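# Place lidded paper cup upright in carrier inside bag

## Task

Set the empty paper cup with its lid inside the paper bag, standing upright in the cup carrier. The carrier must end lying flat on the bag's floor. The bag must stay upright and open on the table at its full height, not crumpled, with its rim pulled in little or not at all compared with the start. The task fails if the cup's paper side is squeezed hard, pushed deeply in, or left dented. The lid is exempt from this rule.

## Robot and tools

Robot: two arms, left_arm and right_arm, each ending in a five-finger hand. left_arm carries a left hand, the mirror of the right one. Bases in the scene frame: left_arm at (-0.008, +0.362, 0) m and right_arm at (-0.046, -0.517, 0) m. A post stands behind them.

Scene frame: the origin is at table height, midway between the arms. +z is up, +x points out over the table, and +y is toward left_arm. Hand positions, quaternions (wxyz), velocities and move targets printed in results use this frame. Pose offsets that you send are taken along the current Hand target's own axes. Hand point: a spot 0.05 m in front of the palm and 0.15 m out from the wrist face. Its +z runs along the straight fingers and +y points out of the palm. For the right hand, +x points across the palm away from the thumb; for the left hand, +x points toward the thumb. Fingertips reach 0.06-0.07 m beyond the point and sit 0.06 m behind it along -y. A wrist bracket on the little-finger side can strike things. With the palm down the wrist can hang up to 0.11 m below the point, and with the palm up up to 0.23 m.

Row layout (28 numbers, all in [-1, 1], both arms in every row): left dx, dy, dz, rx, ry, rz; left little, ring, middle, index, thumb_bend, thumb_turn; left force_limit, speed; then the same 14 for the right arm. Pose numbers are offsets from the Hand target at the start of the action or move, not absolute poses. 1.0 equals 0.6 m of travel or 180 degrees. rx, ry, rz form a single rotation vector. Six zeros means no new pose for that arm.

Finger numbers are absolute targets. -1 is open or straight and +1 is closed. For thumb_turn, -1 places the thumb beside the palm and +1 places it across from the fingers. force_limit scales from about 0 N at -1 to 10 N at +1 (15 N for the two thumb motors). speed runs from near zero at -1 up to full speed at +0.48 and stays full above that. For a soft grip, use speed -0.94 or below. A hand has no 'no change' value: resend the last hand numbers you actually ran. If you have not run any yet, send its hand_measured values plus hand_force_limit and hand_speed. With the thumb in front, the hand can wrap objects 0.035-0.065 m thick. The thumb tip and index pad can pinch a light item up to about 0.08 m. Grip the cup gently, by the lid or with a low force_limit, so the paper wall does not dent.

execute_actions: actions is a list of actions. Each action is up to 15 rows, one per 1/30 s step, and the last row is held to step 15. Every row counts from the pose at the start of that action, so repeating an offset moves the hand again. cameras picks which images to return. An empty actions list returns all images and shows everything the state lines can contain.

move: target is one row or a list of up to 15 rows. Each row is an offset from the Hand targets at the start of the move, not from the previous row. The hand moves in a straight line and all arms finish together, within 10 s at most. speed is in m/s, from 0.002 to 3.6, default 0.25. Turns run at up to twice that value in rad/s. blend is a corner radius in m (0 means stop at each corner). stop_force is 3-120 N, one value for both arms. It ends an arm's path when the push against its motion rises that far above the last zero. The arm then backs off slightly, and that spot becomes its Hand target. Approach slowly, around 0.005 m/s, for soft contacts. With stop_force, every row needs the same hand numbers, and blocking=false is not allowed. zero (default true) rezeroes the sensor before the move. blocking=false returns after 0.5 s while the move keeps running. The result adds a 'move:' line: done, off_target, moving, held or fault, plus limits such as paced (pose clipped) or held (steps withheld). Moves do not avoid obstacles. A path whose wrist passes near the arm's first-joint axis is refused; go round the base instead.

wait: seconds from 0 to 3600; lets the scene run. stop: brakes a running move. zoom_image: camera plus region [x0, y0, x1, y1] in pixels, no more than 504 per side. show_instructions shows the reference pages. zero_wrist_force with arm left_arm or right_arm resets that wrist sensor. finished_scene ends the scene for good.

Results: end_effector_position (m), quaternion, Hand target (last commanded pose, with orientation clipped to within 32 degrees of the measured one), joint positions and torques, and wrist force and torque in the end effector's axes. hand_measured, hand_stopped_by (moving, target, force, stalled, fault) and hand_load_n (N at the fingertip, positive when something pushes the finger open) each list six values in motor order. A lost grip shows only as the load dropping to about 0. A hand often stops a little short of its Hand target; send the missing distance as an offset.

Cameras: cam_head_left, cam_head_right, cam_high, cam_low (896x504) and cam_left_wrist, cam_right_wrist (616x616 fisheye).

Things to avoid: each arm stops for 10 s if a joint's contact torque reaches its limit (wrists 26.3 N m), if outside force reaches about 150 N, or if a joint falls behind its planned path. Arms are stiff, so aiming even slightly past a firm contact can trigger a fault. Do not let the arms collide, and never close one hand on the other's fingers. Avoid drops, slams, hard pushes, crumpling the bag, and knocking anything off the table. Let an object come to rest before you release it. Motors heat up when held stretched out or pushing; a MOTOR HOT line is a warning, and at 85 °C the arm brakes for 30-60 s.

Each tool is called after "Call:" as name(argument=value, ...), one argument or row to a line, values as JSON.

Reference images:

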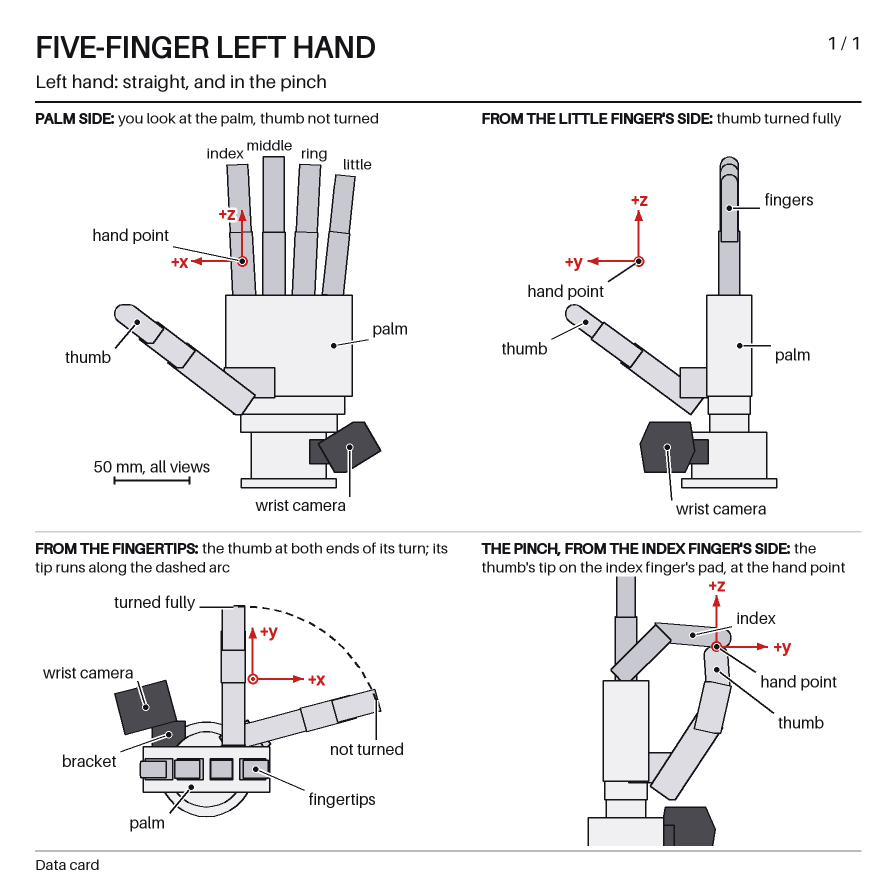

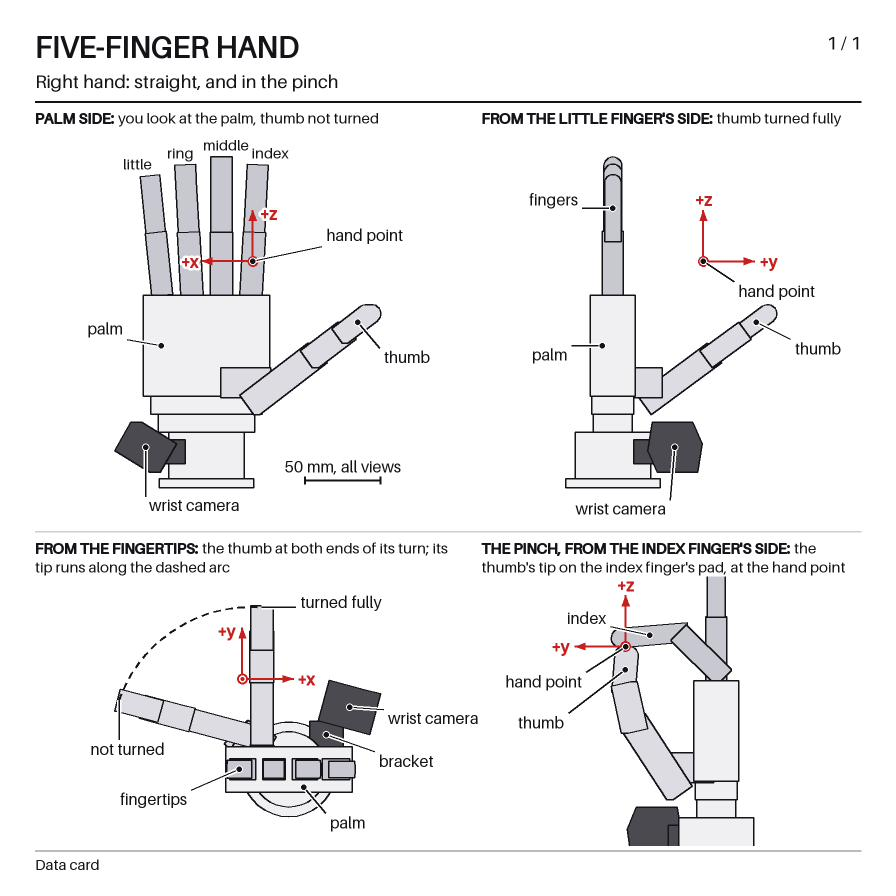

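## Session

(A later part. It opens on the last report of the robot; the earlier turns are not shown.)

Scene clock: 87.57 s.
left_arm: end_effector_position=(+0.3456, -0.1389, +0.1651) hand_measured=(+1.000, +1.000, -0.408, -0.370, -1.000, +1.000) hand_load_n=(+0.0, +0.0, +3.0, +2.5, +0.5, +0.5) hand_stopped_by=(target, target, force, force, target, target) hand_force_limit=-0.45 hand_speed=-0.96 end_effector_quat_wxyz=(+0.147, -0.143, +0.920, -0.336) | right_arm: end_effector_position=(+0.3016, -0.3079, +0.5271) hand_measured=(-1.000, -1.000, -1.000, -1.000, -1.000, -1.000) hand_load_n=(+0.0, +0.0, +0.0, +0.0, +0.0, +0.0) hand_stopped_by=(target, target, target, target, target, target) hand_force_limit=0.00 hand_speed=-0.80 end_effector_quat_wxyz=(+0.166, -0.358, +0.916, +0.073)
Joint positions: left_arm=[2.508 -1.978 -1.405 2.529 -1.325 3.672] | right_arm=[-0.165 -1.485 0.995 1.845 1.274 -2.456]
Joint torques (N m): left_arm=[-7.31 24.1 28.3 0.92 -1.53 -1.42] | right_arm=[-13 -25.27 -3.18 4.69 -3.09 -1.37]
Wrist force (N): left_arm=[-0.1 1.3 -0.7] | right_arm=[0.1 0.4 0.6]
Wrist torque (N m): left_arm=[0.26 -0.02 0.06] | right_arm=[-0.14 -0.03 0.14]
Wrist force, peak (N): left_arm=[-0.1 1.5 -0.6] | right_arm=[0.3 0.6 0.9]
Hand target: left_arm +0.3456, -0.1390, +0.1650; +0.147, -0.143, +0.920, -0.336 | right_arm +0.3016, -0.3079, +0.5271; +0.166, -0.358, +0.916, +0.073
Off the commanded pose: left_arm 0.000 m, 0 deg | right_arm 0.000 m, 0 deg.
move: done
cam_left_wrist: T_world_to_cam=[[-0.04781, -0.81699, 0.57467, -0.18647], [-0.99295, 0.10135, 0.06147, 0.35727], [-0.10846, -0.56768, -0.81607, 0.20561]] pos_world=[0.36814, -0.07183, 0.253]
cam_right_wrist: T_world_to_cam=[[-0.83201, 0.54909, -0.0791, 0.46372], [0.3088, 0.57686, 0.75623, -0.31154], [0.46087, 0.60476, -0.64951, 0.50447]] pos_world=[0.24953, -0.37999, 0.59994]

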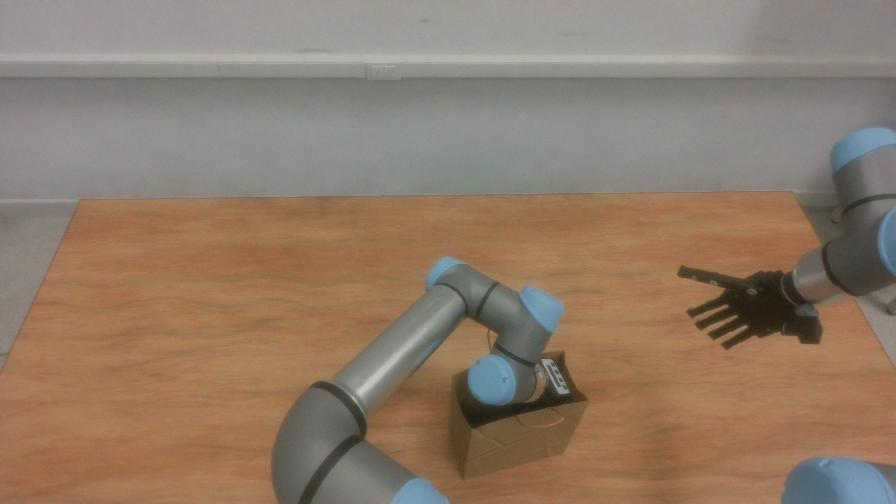

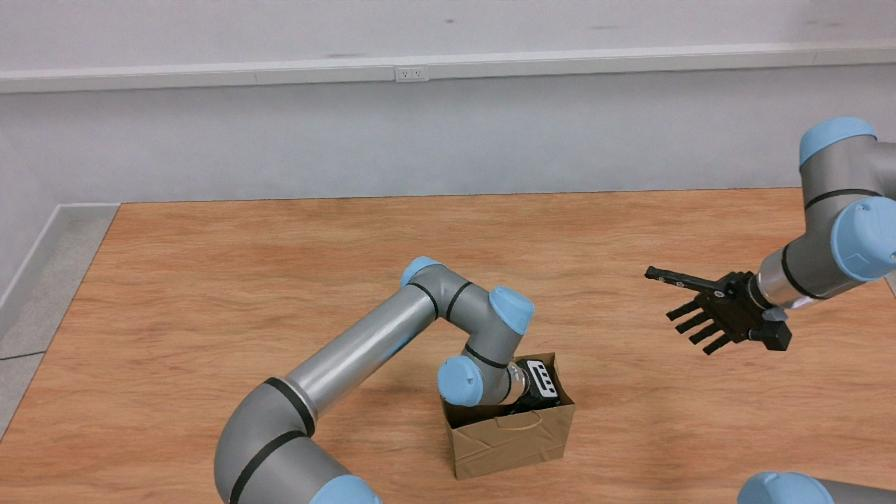

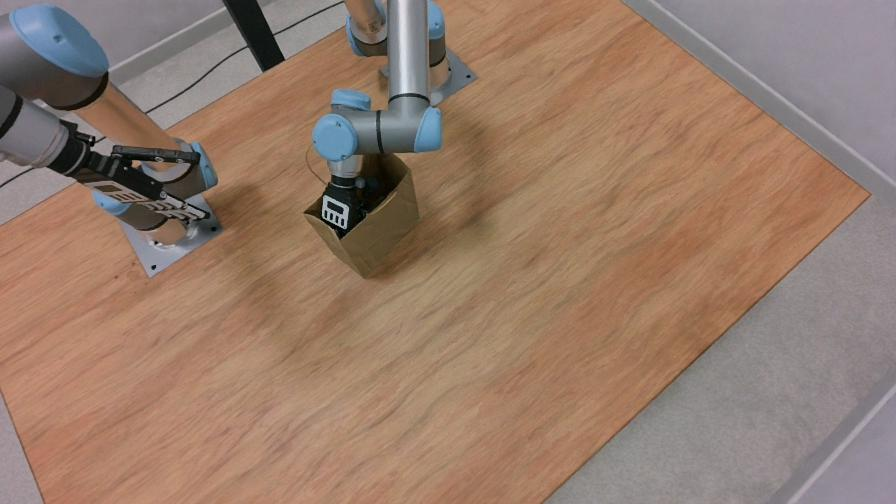

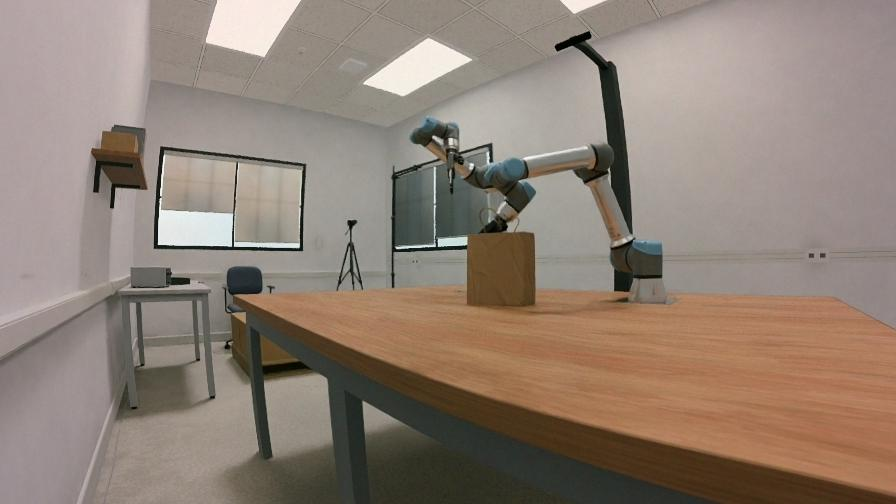

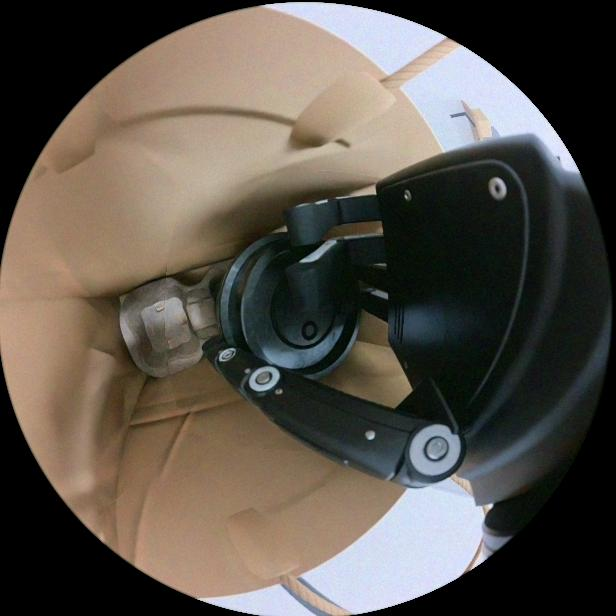

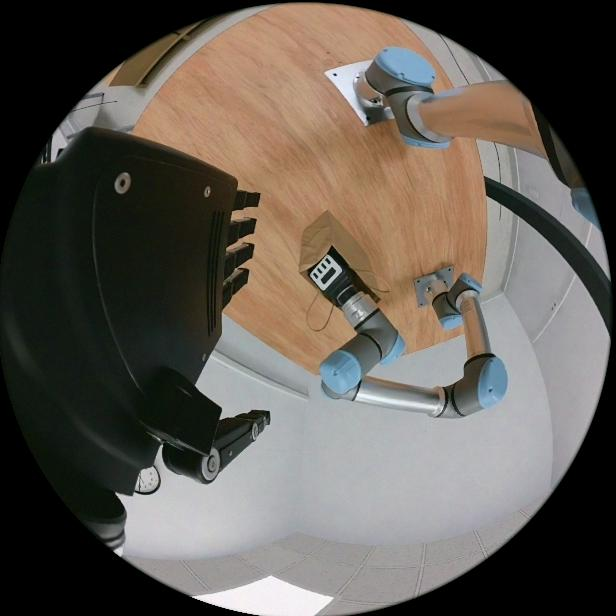

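Call:
move(
  target=[0.0103,0.018,0.0338,0,0,0,1,1,-0.3,-0.3,-1,1,-0.45,-0.96,0,0,0,0,0,0,-1,-1,-1,-1,-1,-1,0,-0.8],
  speed=0.02,
  stop_force=4,
  cameras=["all"],
)

Call:
zoom_image(
  camera="cam_head_right",
  region=[420, 310, 600, 490],
)

Call:
zoom_image(
  camera="cam_high",
  region=[270, 90, 450, 290],
)

Call:
zoom_image(
  camera="cam_left_wrist",
  region=[50, 200, 300, 450],
)

Call:
zoom_image(
  camera="cam_low",
  region=[440, 150, 600, 320],
)

Scene clock: 95.23 s.
left_arm: end_effector_position=(+0.3456, -0.1449, +0.1420) hand_measured=(+1.000, +1.000, -0.408, -0.370, -1.000, +1.000) hand_load_n=(+0.0, +0.0, +3.0, +2.5, +0.5, +0.5) hand_stopped_by=(target, target, force, force, target, target) hand_force_limit=-0.45 hand_speed=-0.96 end_effector_quat_wxyz=(+0.147, -0.143, +0.920, -0.336) | right_arm: end_effector_position=(+0.3016, -0.3079, +0.5271) hand_measured=(-1.000, -1.000, -1.000, -1.000, -1.000, -1.000) hand_load_n=(+0.0, +0.0, +0.0, +0.0, -0.5, +0.0) hand_stopped_by=(target, target, target, target, target, target) hand_force_limit=0.00 hand_speed=-0.80 end_effector_quat_wxyz=(+0.166, -0.358, +0.916, +0.073)
Joint positions: left_arm=[2.498 -2.004 -1.429 2.58 -1.331 3.665] | right_arm=[-0.165 -1.485 0.995 1.845 1.274 -2.456]
Joint torques (N m): left_arm=[-6.61 26.68 10.44 0.86 -1.58 -1.57] | right_arm=[-12.73 -25.52 -3.67 4.59 -3.14 -1.39]
Wrist force (N): left_arm=[-0.1 1.1 -0.3] | right_arm=[0.2 0.4 0.8]
Wrist torque (N m): left_arm=[0.19 -0.01 0.07] | right_arm=[-0.14 -0.05 0.14]
Wrist force, peak (N): left_arm=[-0.4 1.5 -0.8] | right_arm=[0.2 0.7 0.9]
Hand target: left_arm +0.3456, -0.1449, +0.1420; +0.147, -0.143, +0.920, -0.336 | right_arm +0.3016, -0.3079, +0.5271; +0.166, -0.358, +0.916, +0.073
Off the commanded pose: left_arm 0.000 m, 0 deg | right_arm 0.000 m, 0 deg.
move: done
cam_left_wrist: T_world_to_cam=[[-0.04781, -0.81698, 0.57468, -0.17818], [-0.99294, 0.1014, 0.06155, 0.35929], [-0.10856, -0.56767, -0.81606, 0.18334]] pos_world=[0.36814, -0.07793, 0.22989]
cam_right_wrist: T_world_to_cam=[[-0.83201, 0.54909, -0.0791, 0.46372], [0.3088, 0.57686, 0.75623, -0.31154], [0.46087, 0.60476, -0.64951, 0.50447]] pos_world=[0.24953, -0.37999, 0.59994]

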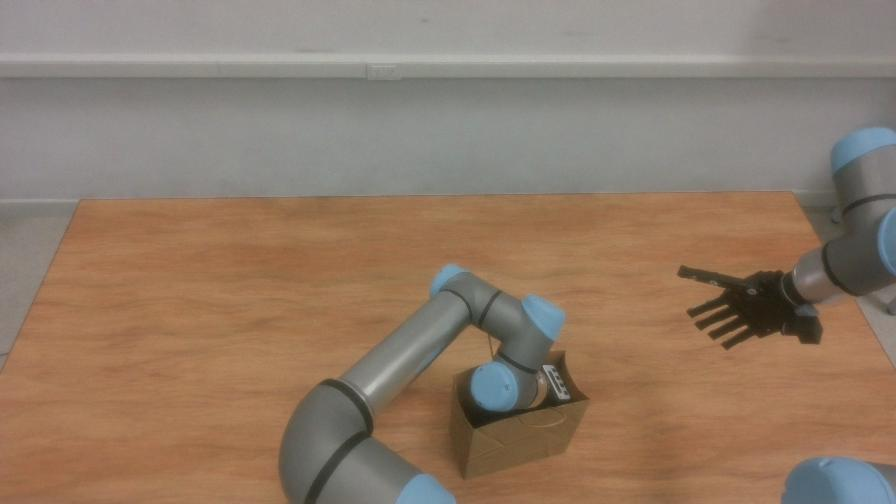

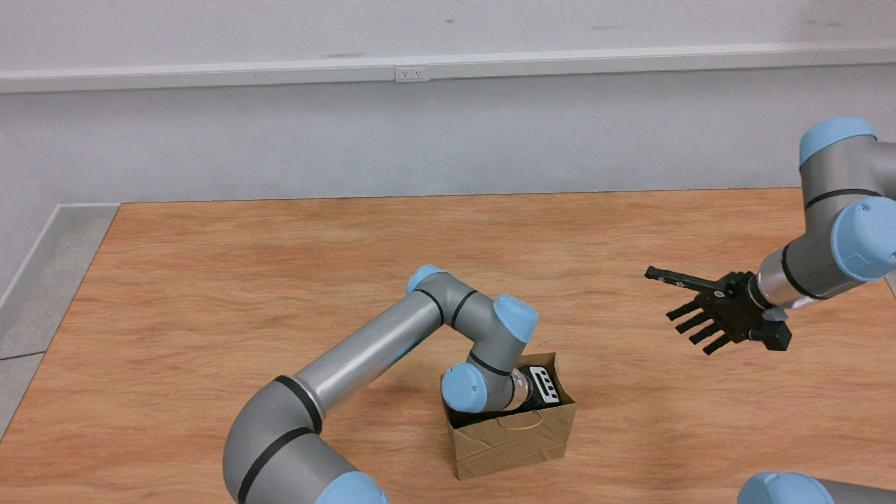

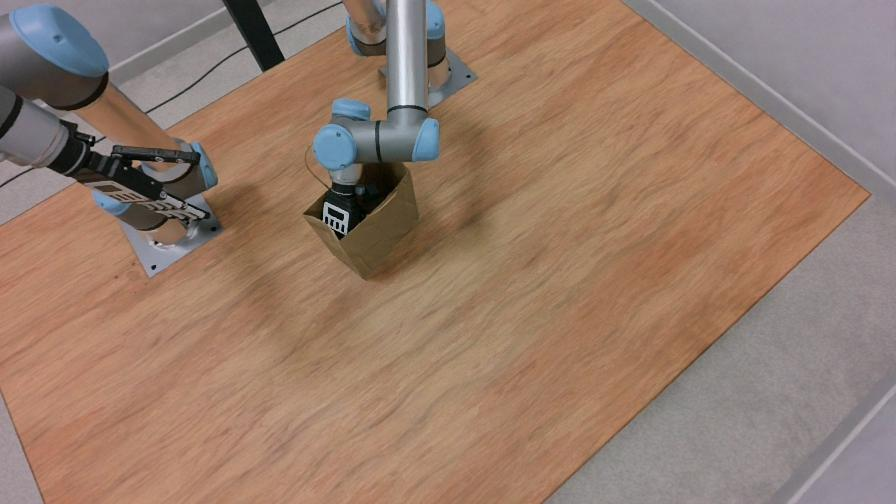

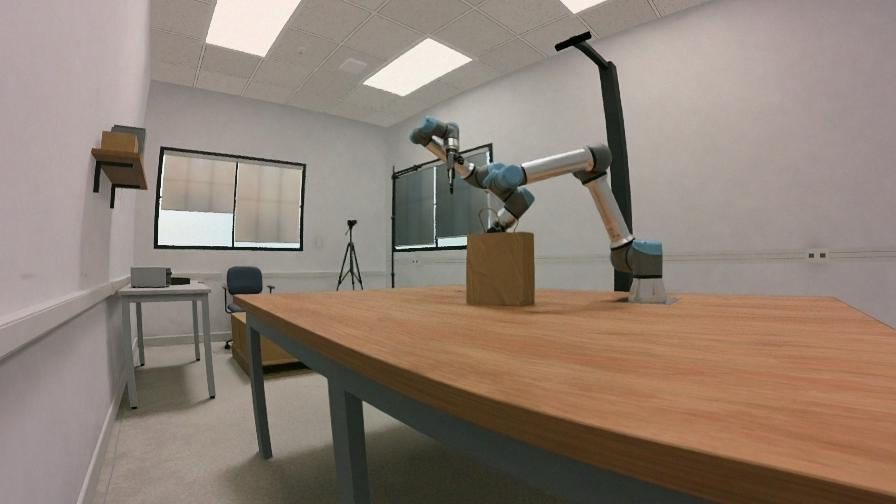

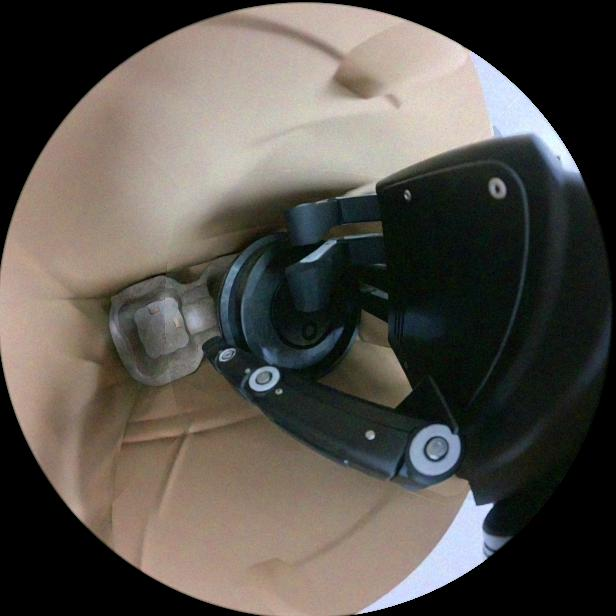

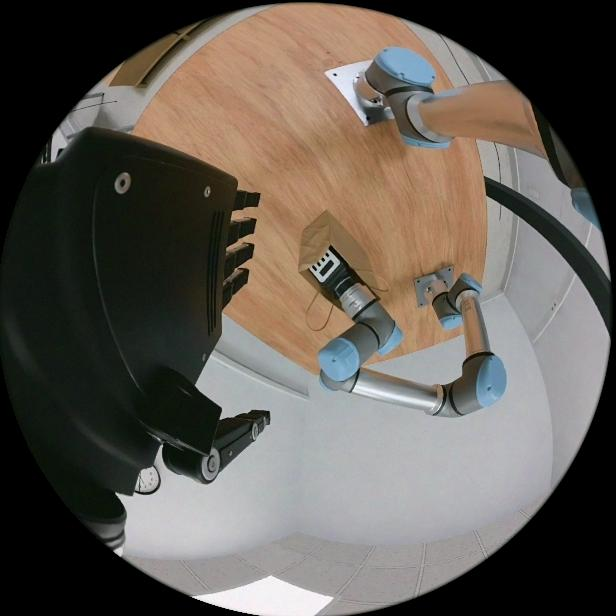

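Scaled by 2.800 from the camera's image (finer frame: 1280x720).

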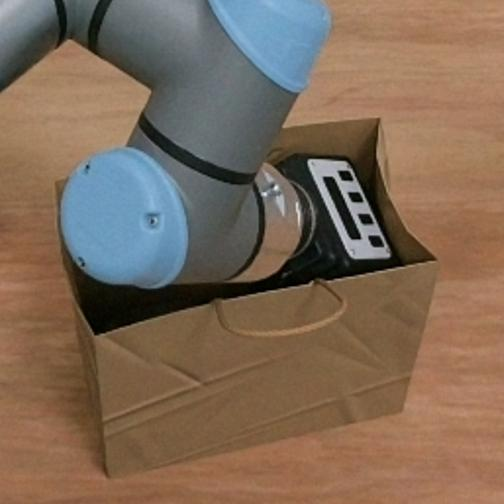

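Scaled by 2.520 from the camera's image (finer frame: 1280x720).

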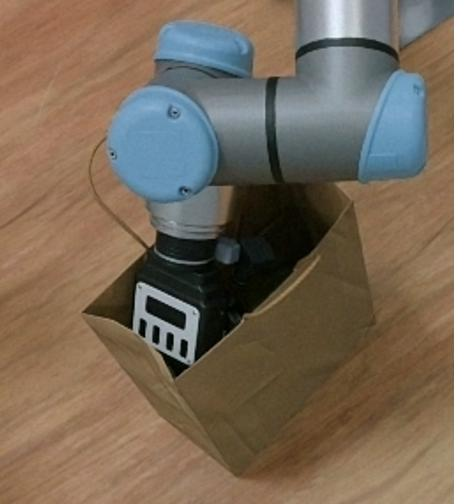

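Scaled by 2.016 from the camera's image (finer frame: 880x880).

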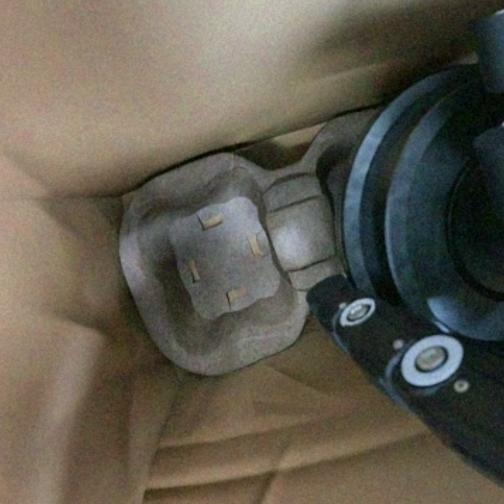

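Scaled by 2.965 from the camera's image (finer frame: 1280x720).

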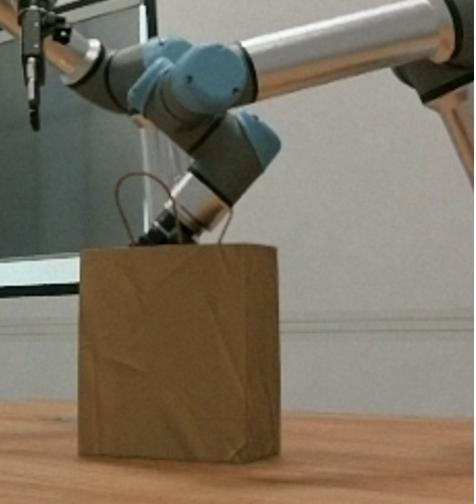

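Call:
move(
  target=[0.0022,0.0011,0.0131,0,0,0,1,1,-0.3,-0.3,-1,1,-0.45,-0.96,0,0,0,0,0,0,-1,-1,-1,-1,-1,-1,0,-0.8],
  speed=0.02,
  stop_force=4,
  cameras=["all"],
)

Scene clock: 99.50 s.
left_arm: end_effector_position=(+0.3471, -0.1494, +0.1355) hand_measured=(+1.000, +1.000, -0.408, -0.370, -1.000, +1.000) hand_load_n=(+0.0, +0.0, +3.0, +2.5, +0.5, +0.5) hand_stopped_by=(target, target, force, force, target, target) hand_force_limit=-0.45 hand_speed=-0.96 end_effector_quat_wxyz=(+0.147, -0.143, +0.920, -0.336) | right_arm: end_effector_position=(+0.3016, -0.3079, +0.5271) hand_measured=(-1.000, -1.000, -1.000, -1.000, -1.000, -1.000) hand_load_n=(+0.0, +0.0, +0.0, +0.0, -0.5, +0.0) hand_stopped_by=(target, target, target, target, target, target) hand_force_limit=0.00 hand_speed=-0.80 end_effector_quat_wxyz=(+0.166, -0.358, +0.916, +0.073)
Joint positions: left_arm=[2.493 -2.019 -1.424 2.59 -1.335 3.66] | right_arm=[-0.165 -1.485 0.995 1.845 1.274 -2.456]
Joint torques (N m): left_arm=[-6.82 27 27.29 0.9 -1.52 -1.44] | right_arm=[-12.29 -25.19 -4.42 4.63 -3.1 -1.35]
Wrist force (N): left_arm=[-0.1 1.0 -0.7] | right_arm=[0.0 0.4 0.6]
Wrist torque (N m): left_arm=[0.21 -0.01 0.08] | right_arm=[-0.14 -0.02 0.13]
Wrist force, peak (N): left_arm=[-0.4 1.7 -0.3] | right_arm=[0.0 0.6 1.0]
Hand target: left_arm +0.3471, -0.1494, +0.1355; +0.147, -0.143, +0.920, -0.336 | right_arm +0.3016, -0.3079, +0.5271; +0.166, -0.358, +0.916, +0.073
Off the commanded pose: left_arm 0.000 m, 0 deg | right_arm 0.000 m, 0 deg.
move: done
cam_left_wrist: T_world_to_cam=[[-0.04781, -0.81698, 0.57468, -0.17811], [-0.99294, 0.1014, 0.06155, 0.36163], [-0.10856, -0.56767, -0.81606, 0.17572]] pos_world=[0.36964, -0.08243, 0.22349]
cam_right_wrist: T_world_to_cam=[[-0.83201, 0.54909, -0.0791, 0.46372], [0.3088, 0.57686, 0.75623, -0.31154], [0.46087, 0.60476, -0.64951, 0.50447]] pos_world=[0.24953, -0.37999, 0.59994]

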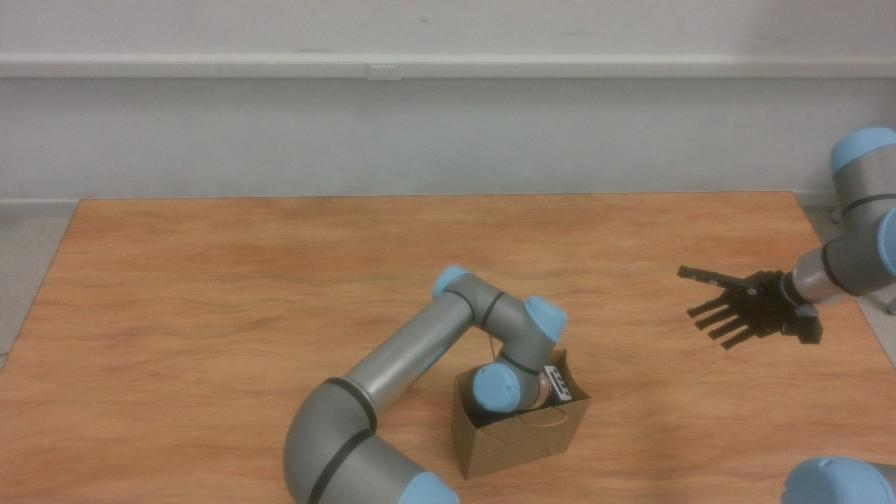

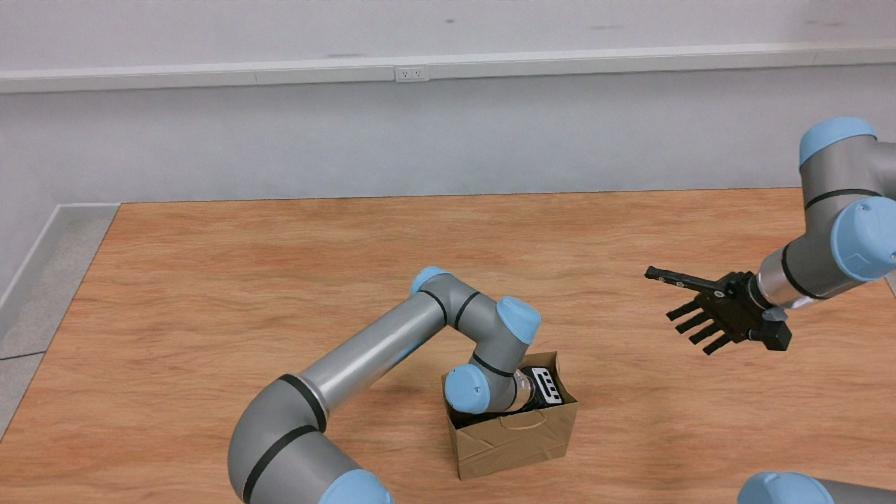

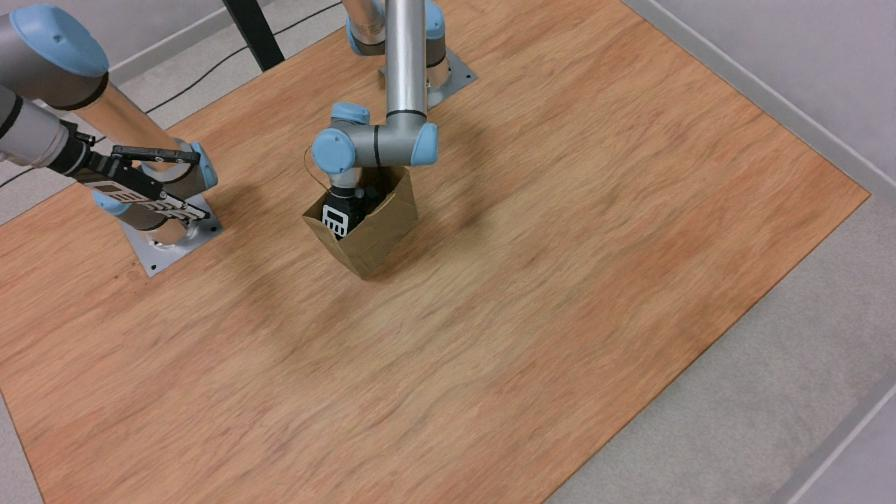

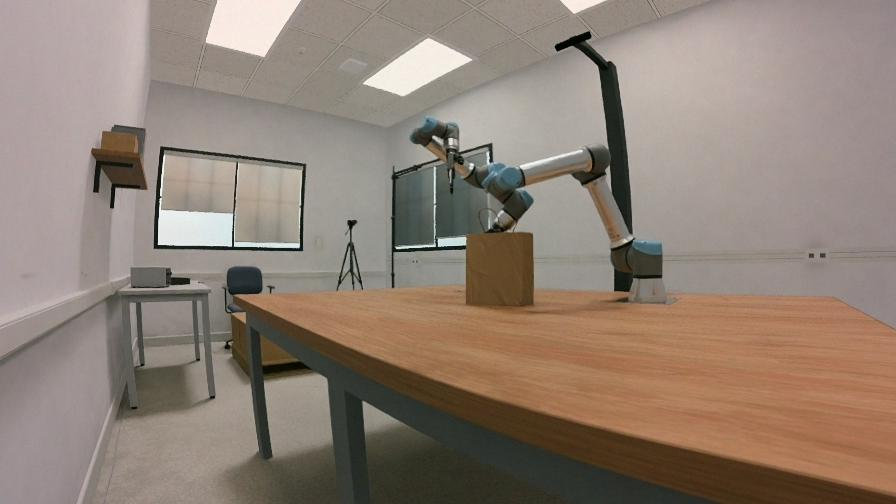

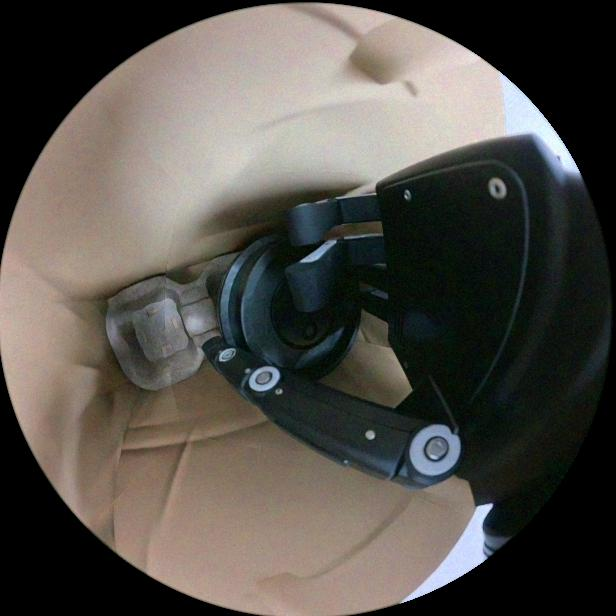

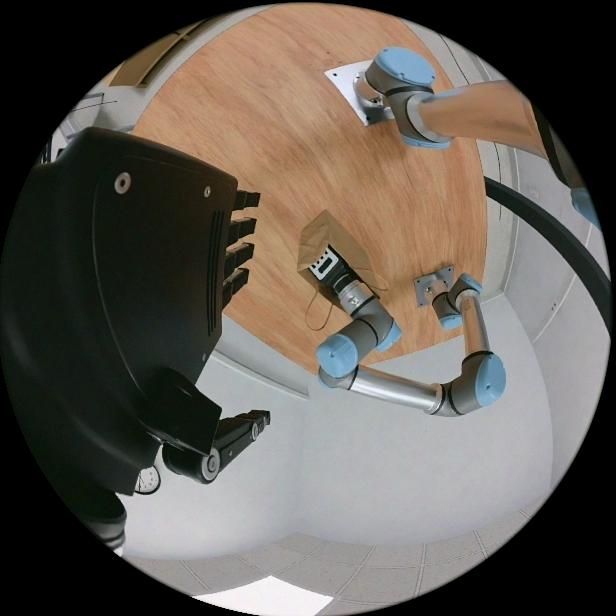

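Call:
zoom_image(
  camera="cam_left_wrist",
  region=[50, 200, 300, 450],
)

Call:
zoom_image(
  camera="cam_high",
  region=[280, 150, 440, 290],
)

Call:
zoom_image(
  camera="cam_low",
  region=[430, 200, 570, 320],
)

Scaled by 2.016 from the camera's image (finer frame: 880x880).

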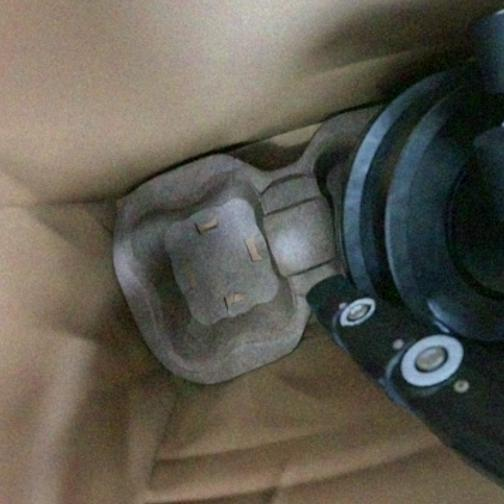

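Scaled by 3.150 from the camera's image (finer frame: 1280x720).

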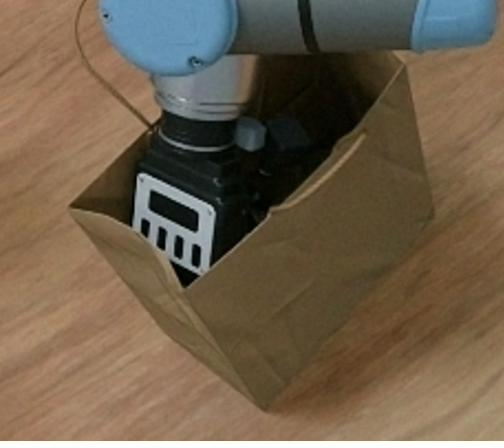

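Scaled by 3.600 from the camera's image (finer frame: 1280x720).

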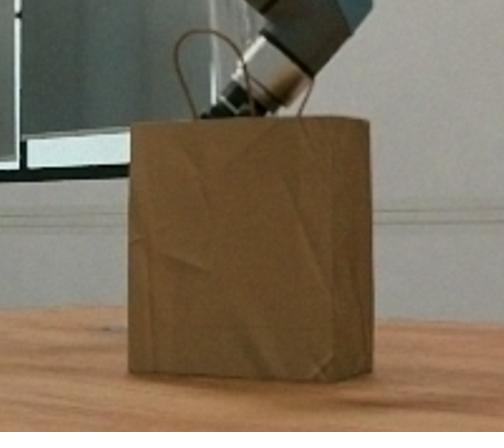

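Call:
move(
  target=[0.00289,0.01098,0.0122,0,0,0,1,1,-0.3,-0.3,-1,1,-0.45,-0.96,0,0,0,0,0,0,-1,-1,-1,-1,-1,-1,0,-0.8],
  speed=0.015,
  stop_force=4,
  cameras=["cam_left_wrist","cam_high","cam_low"],
)

Call:
zoom_image(
  camera="cam_left_wrist",
  region=[50, 200, 300, 450],
)

Call:
zoom_image(
  camera="cam_low",
  region=[430, 200, 570, 320],
)

Scene clock: 102.47 s.
left_arm: end_effector_position=(+0.3471, -0.1495, +0.1255) hand_measured=(+1.000, +1.000, -0.408, -0.370, -1.000, +1.000) hand_load_n=(+0.0, +0.0, +3.0, +2.5, +0.5, +0.5) hand_stopped_by=(target, target, force, force, target, target) hand_force_limit=-0.45 hand_speed=-0.96 end_effector_quat_wxyz=(+0.147, -0.143, +0.920, -0.336) | right_arm: end_effector_position=(+0.3016, -0.3079, +0.5271) hand_measured=(-1.000, -1.000, -1.000, -1.000, -1.000, -1.000) hand_load_n=(+0.0, +0.0, +0.0, +0.0, +0.0, +0.0) hand_stopped_by=(target, target, target, target, target, target) hand_force_limit=0.00 hand_speed=-0.80 end_effector_quat_wxyz=(+0.166, -0.358, +0.916, +0.073)
Joint positions: left_arm=[2.493 -2.026 -1.439 2.613 -1.335 3.66] | right_arm=[-0.165 -1.485 0.995 1.845 1.274 -2.456]
Joint torques (N m): left_arm=[-4.83 27.46 9.01 0.94 -1.35 -0.88] | right_arm=[-11.86 -25.35 -3.62 4.66 -3.11 -1.29]
Wrist force (N): left_arm=[-0.2 0.9 -0.5] | right_arm=[0.2 0.4 0.8]
Wrist torque (N m): left_arm=[0.19 0.01 0.07] | right_arm=[-0.15 -0.06 0.15]
Wrist force, peak (N): left_arm=[-0.6 1.5 -0.6] | right_arm=[-0.1 0.8 0.9]
Hand target: left_arm +0.3471, -0.1494, +0.1255; +0.147, -0.143, +0.920, -0.336 | right_arm +0.3016, -0.3079, +0.5271; +0.166, -0.358, +0.916, +0.073
Off the commanded pose: left_arm 0.000 m, 0 deg | right_arm 0.000 m, 0 deg.
move: done
cam_left_wrist: T_world_to_cam=[[-0.04781, -0.81698, 0.57468, -0.17236], [-0.99294, 0.1014, 0.06155, 0.36225], [-0.10856, -0.56767, -0.81606, 0.16756]] pos_world=[0.36964, -0.08243, 0.21349]
Images, in order (width x height): cam_high 896x504, cam_low 896x504, cam_left_wrist 616x616.

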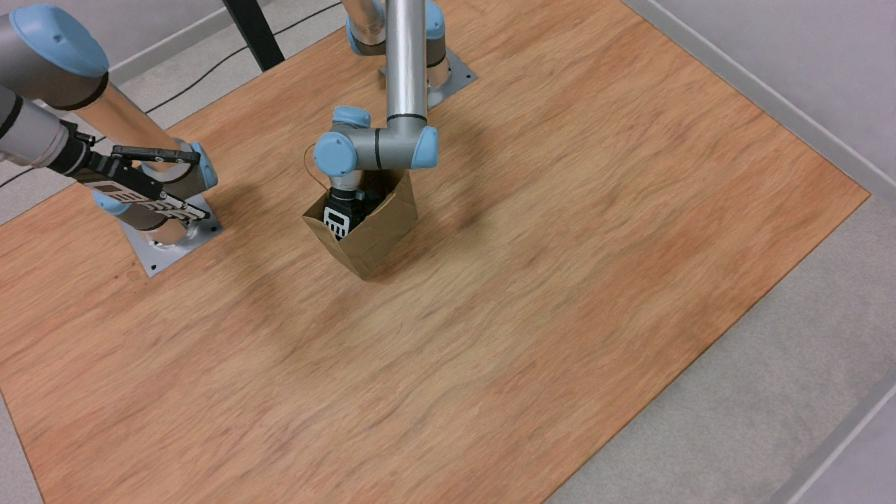

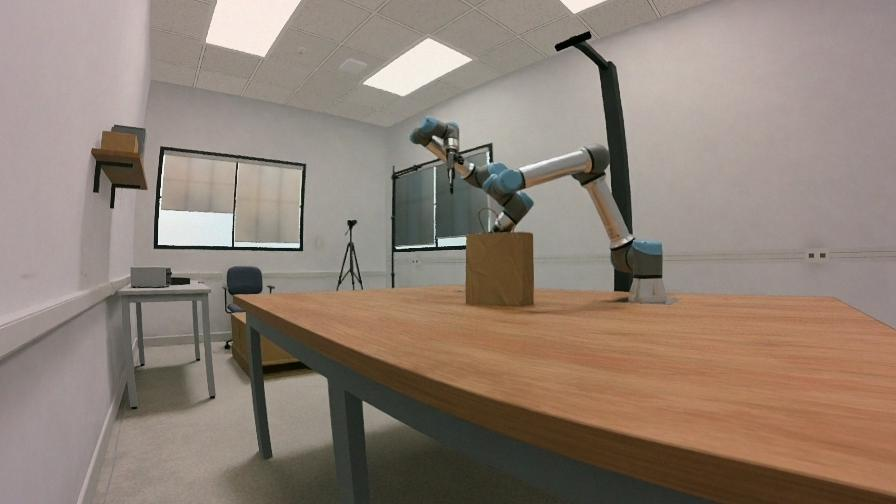

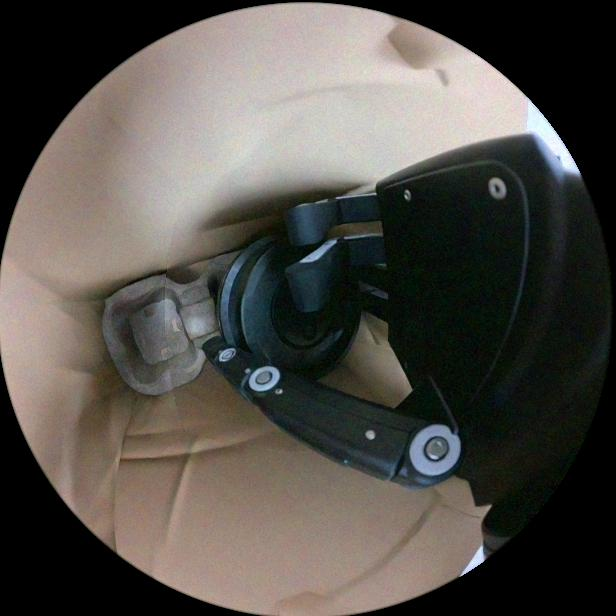

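Scaled by 2.016 from the camera's image (finer frame: 880x880).

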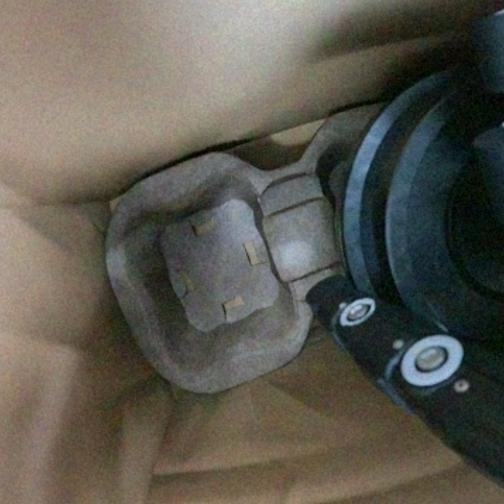

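Scaled by 3.600 from the camera's image (finer frame: 1280x720).

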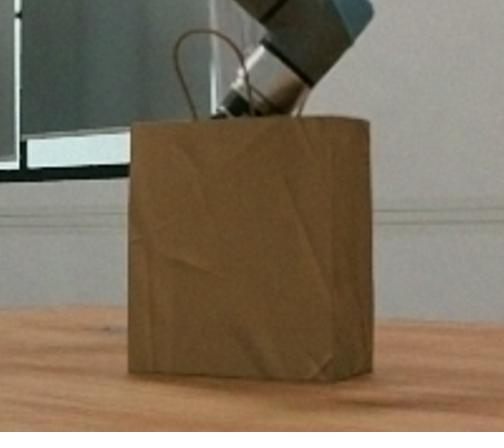

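Call:
move(
  target=[0.0048,0.00969,0.0094,0,0,0,1,1,-0.3,-0.3,-1,1,-0.45,-0.96,0,0,0,0,0,0,-1,-1,-1,-1,-1,-1,0,-0.8],
  speed=0.015,
  stop_force=3.5,
  cameras=["cam_left_wrist","cam_high","cam_low"],
)

Call:
zoom_image(
  camera="cam_left_wrist",
  region=[50, 200, 300, 450],
)

Call:
zoom_image(
  camera="cam_low",
  region=[430, 200, 570, 320],
)

Scene clock: 104.57 s.
left_arm: end_effector_position=(+0.3456, -0.1495, +0.1171) hand_measured=(+1.000, +1.000, -0.408, -0.370, -1.000, +1.000) hand_load_n=(+0.0, +0.0, +3.0, +2.5, +0.5, +0.5) hand_stopped_by=(target, target, force, force, target, target) hand_force_limit=-0.45 hand_speed=-0.96 end_effector_quat_wxyz=(+0.147, -0.143, +0.920, -0.336) | right_arm: end_effector_position=(+0.3016, -0.3079, +0.5271) hand_measured=(-1.000, -1.000, -1.000, -1.000, -1.000, -1.000) hand_load_n=(+0.0, +0.0, +0.0, +0.0, +0.0, +0.0) hand_stopped_by=(target, target, target, target, target, target) hand_force_limit=0.00 hand_speed=-0.80 end_effector_quat_wxyz=(+0.166, -0.358, +0.916, +0.073)
Joint positions: left_arm=[2.491 -2.03 -1.456 2.634 -1.336 3.659] | right_arm=[-0.165 -1.485 0.995 1.845 1.274 -2.456]
Joint torques (N m): left_arm=[-6.84 26.8 9.27 0.85 -1.62 -1.44] | right_arm=[-11.83 -25.11 -4.49 4.71 -3.07 -1.26]
Wrist force (N): left_arm=[-0.3 1.2 -0.1] | right_arm=[0.1 0.4 0.4]
Wrist torque (N m): left_arm=[0.22 0.03 0.05] | right_arm=[-0.13 -0.02 0.13]
Wrist force, peak (N): left_arm=[-1.0 1.2 -0.7] | right_arm=[0.2 0.4 1.0]
Hand target: left_arm +0.3456, -0.1495, +0.1171; +0.147, -0.143, +0.920, -0.336 | right_arm +0.3016, -0.3079, +0.5271; +0.166, -0.358, +0.916, +0.073
Off the commanded pose: left_arm 0.000 m, 0 deg | right_arm 0.000 m, 0 deg.
move: done
cam_left_wrist: T_world_to_cam=[[-0.04781, -0.81698, 0.57468, -0.16755], [-0.99294, 0.1014, 0.06155, 0.36128], [-0.10856, -0.56767, -0.81606, 0.16046]] pos_world=[0.36814, -0.08243, 0.205]
Images, in order (width x height): cam_high 896x504, cam_low 896x504, cam_left_wrist 616x616.

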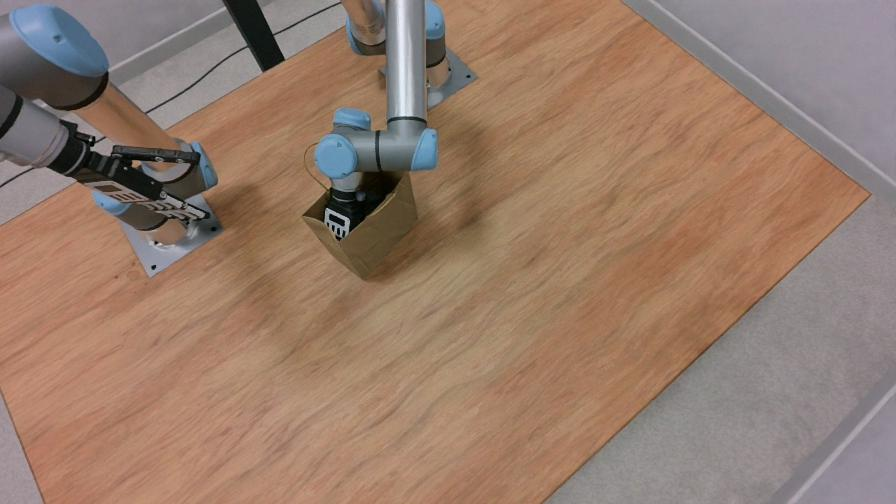

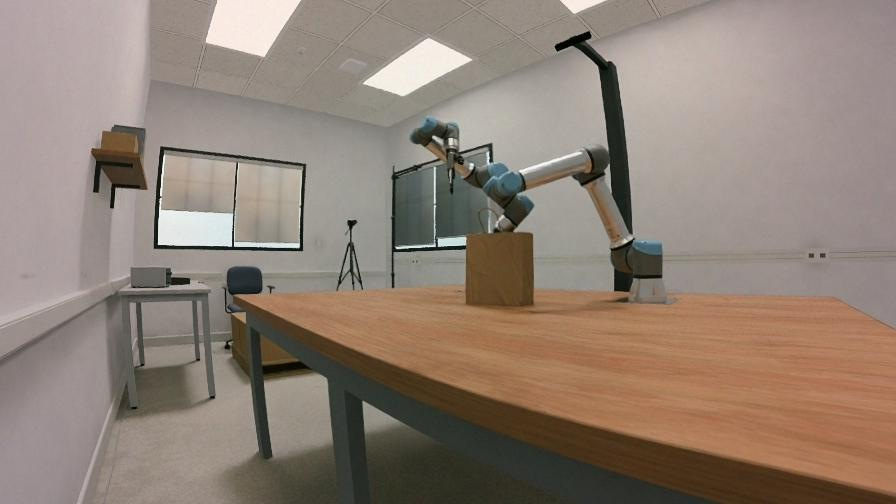

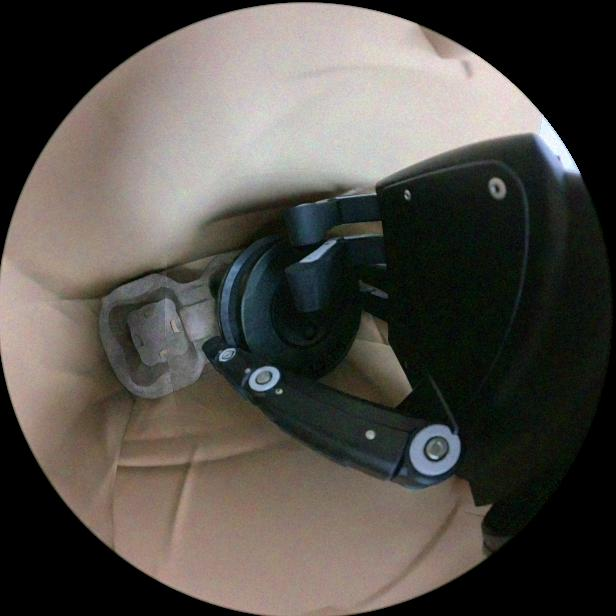

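Scaled by 2.016 from the camera's image (finer frame: 880x880).

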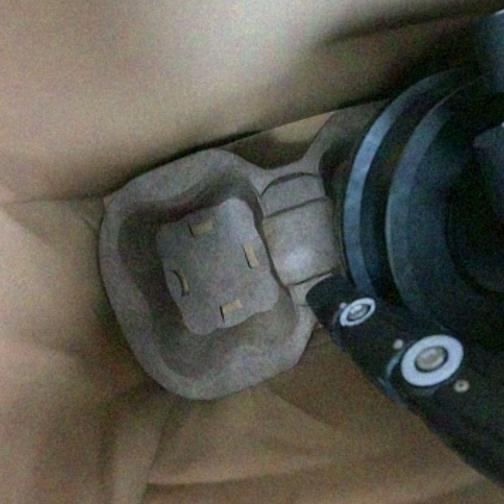

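Scaled by 3.600 from the camera's image (finer frame: 1280x720).

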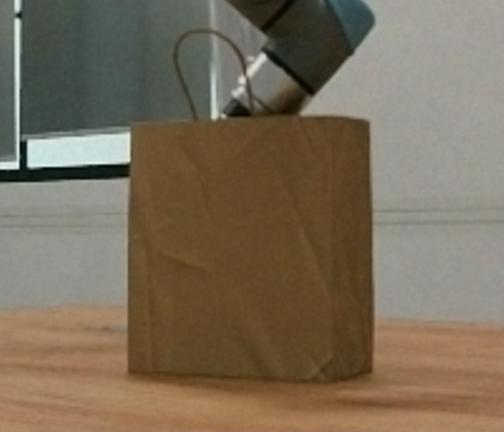

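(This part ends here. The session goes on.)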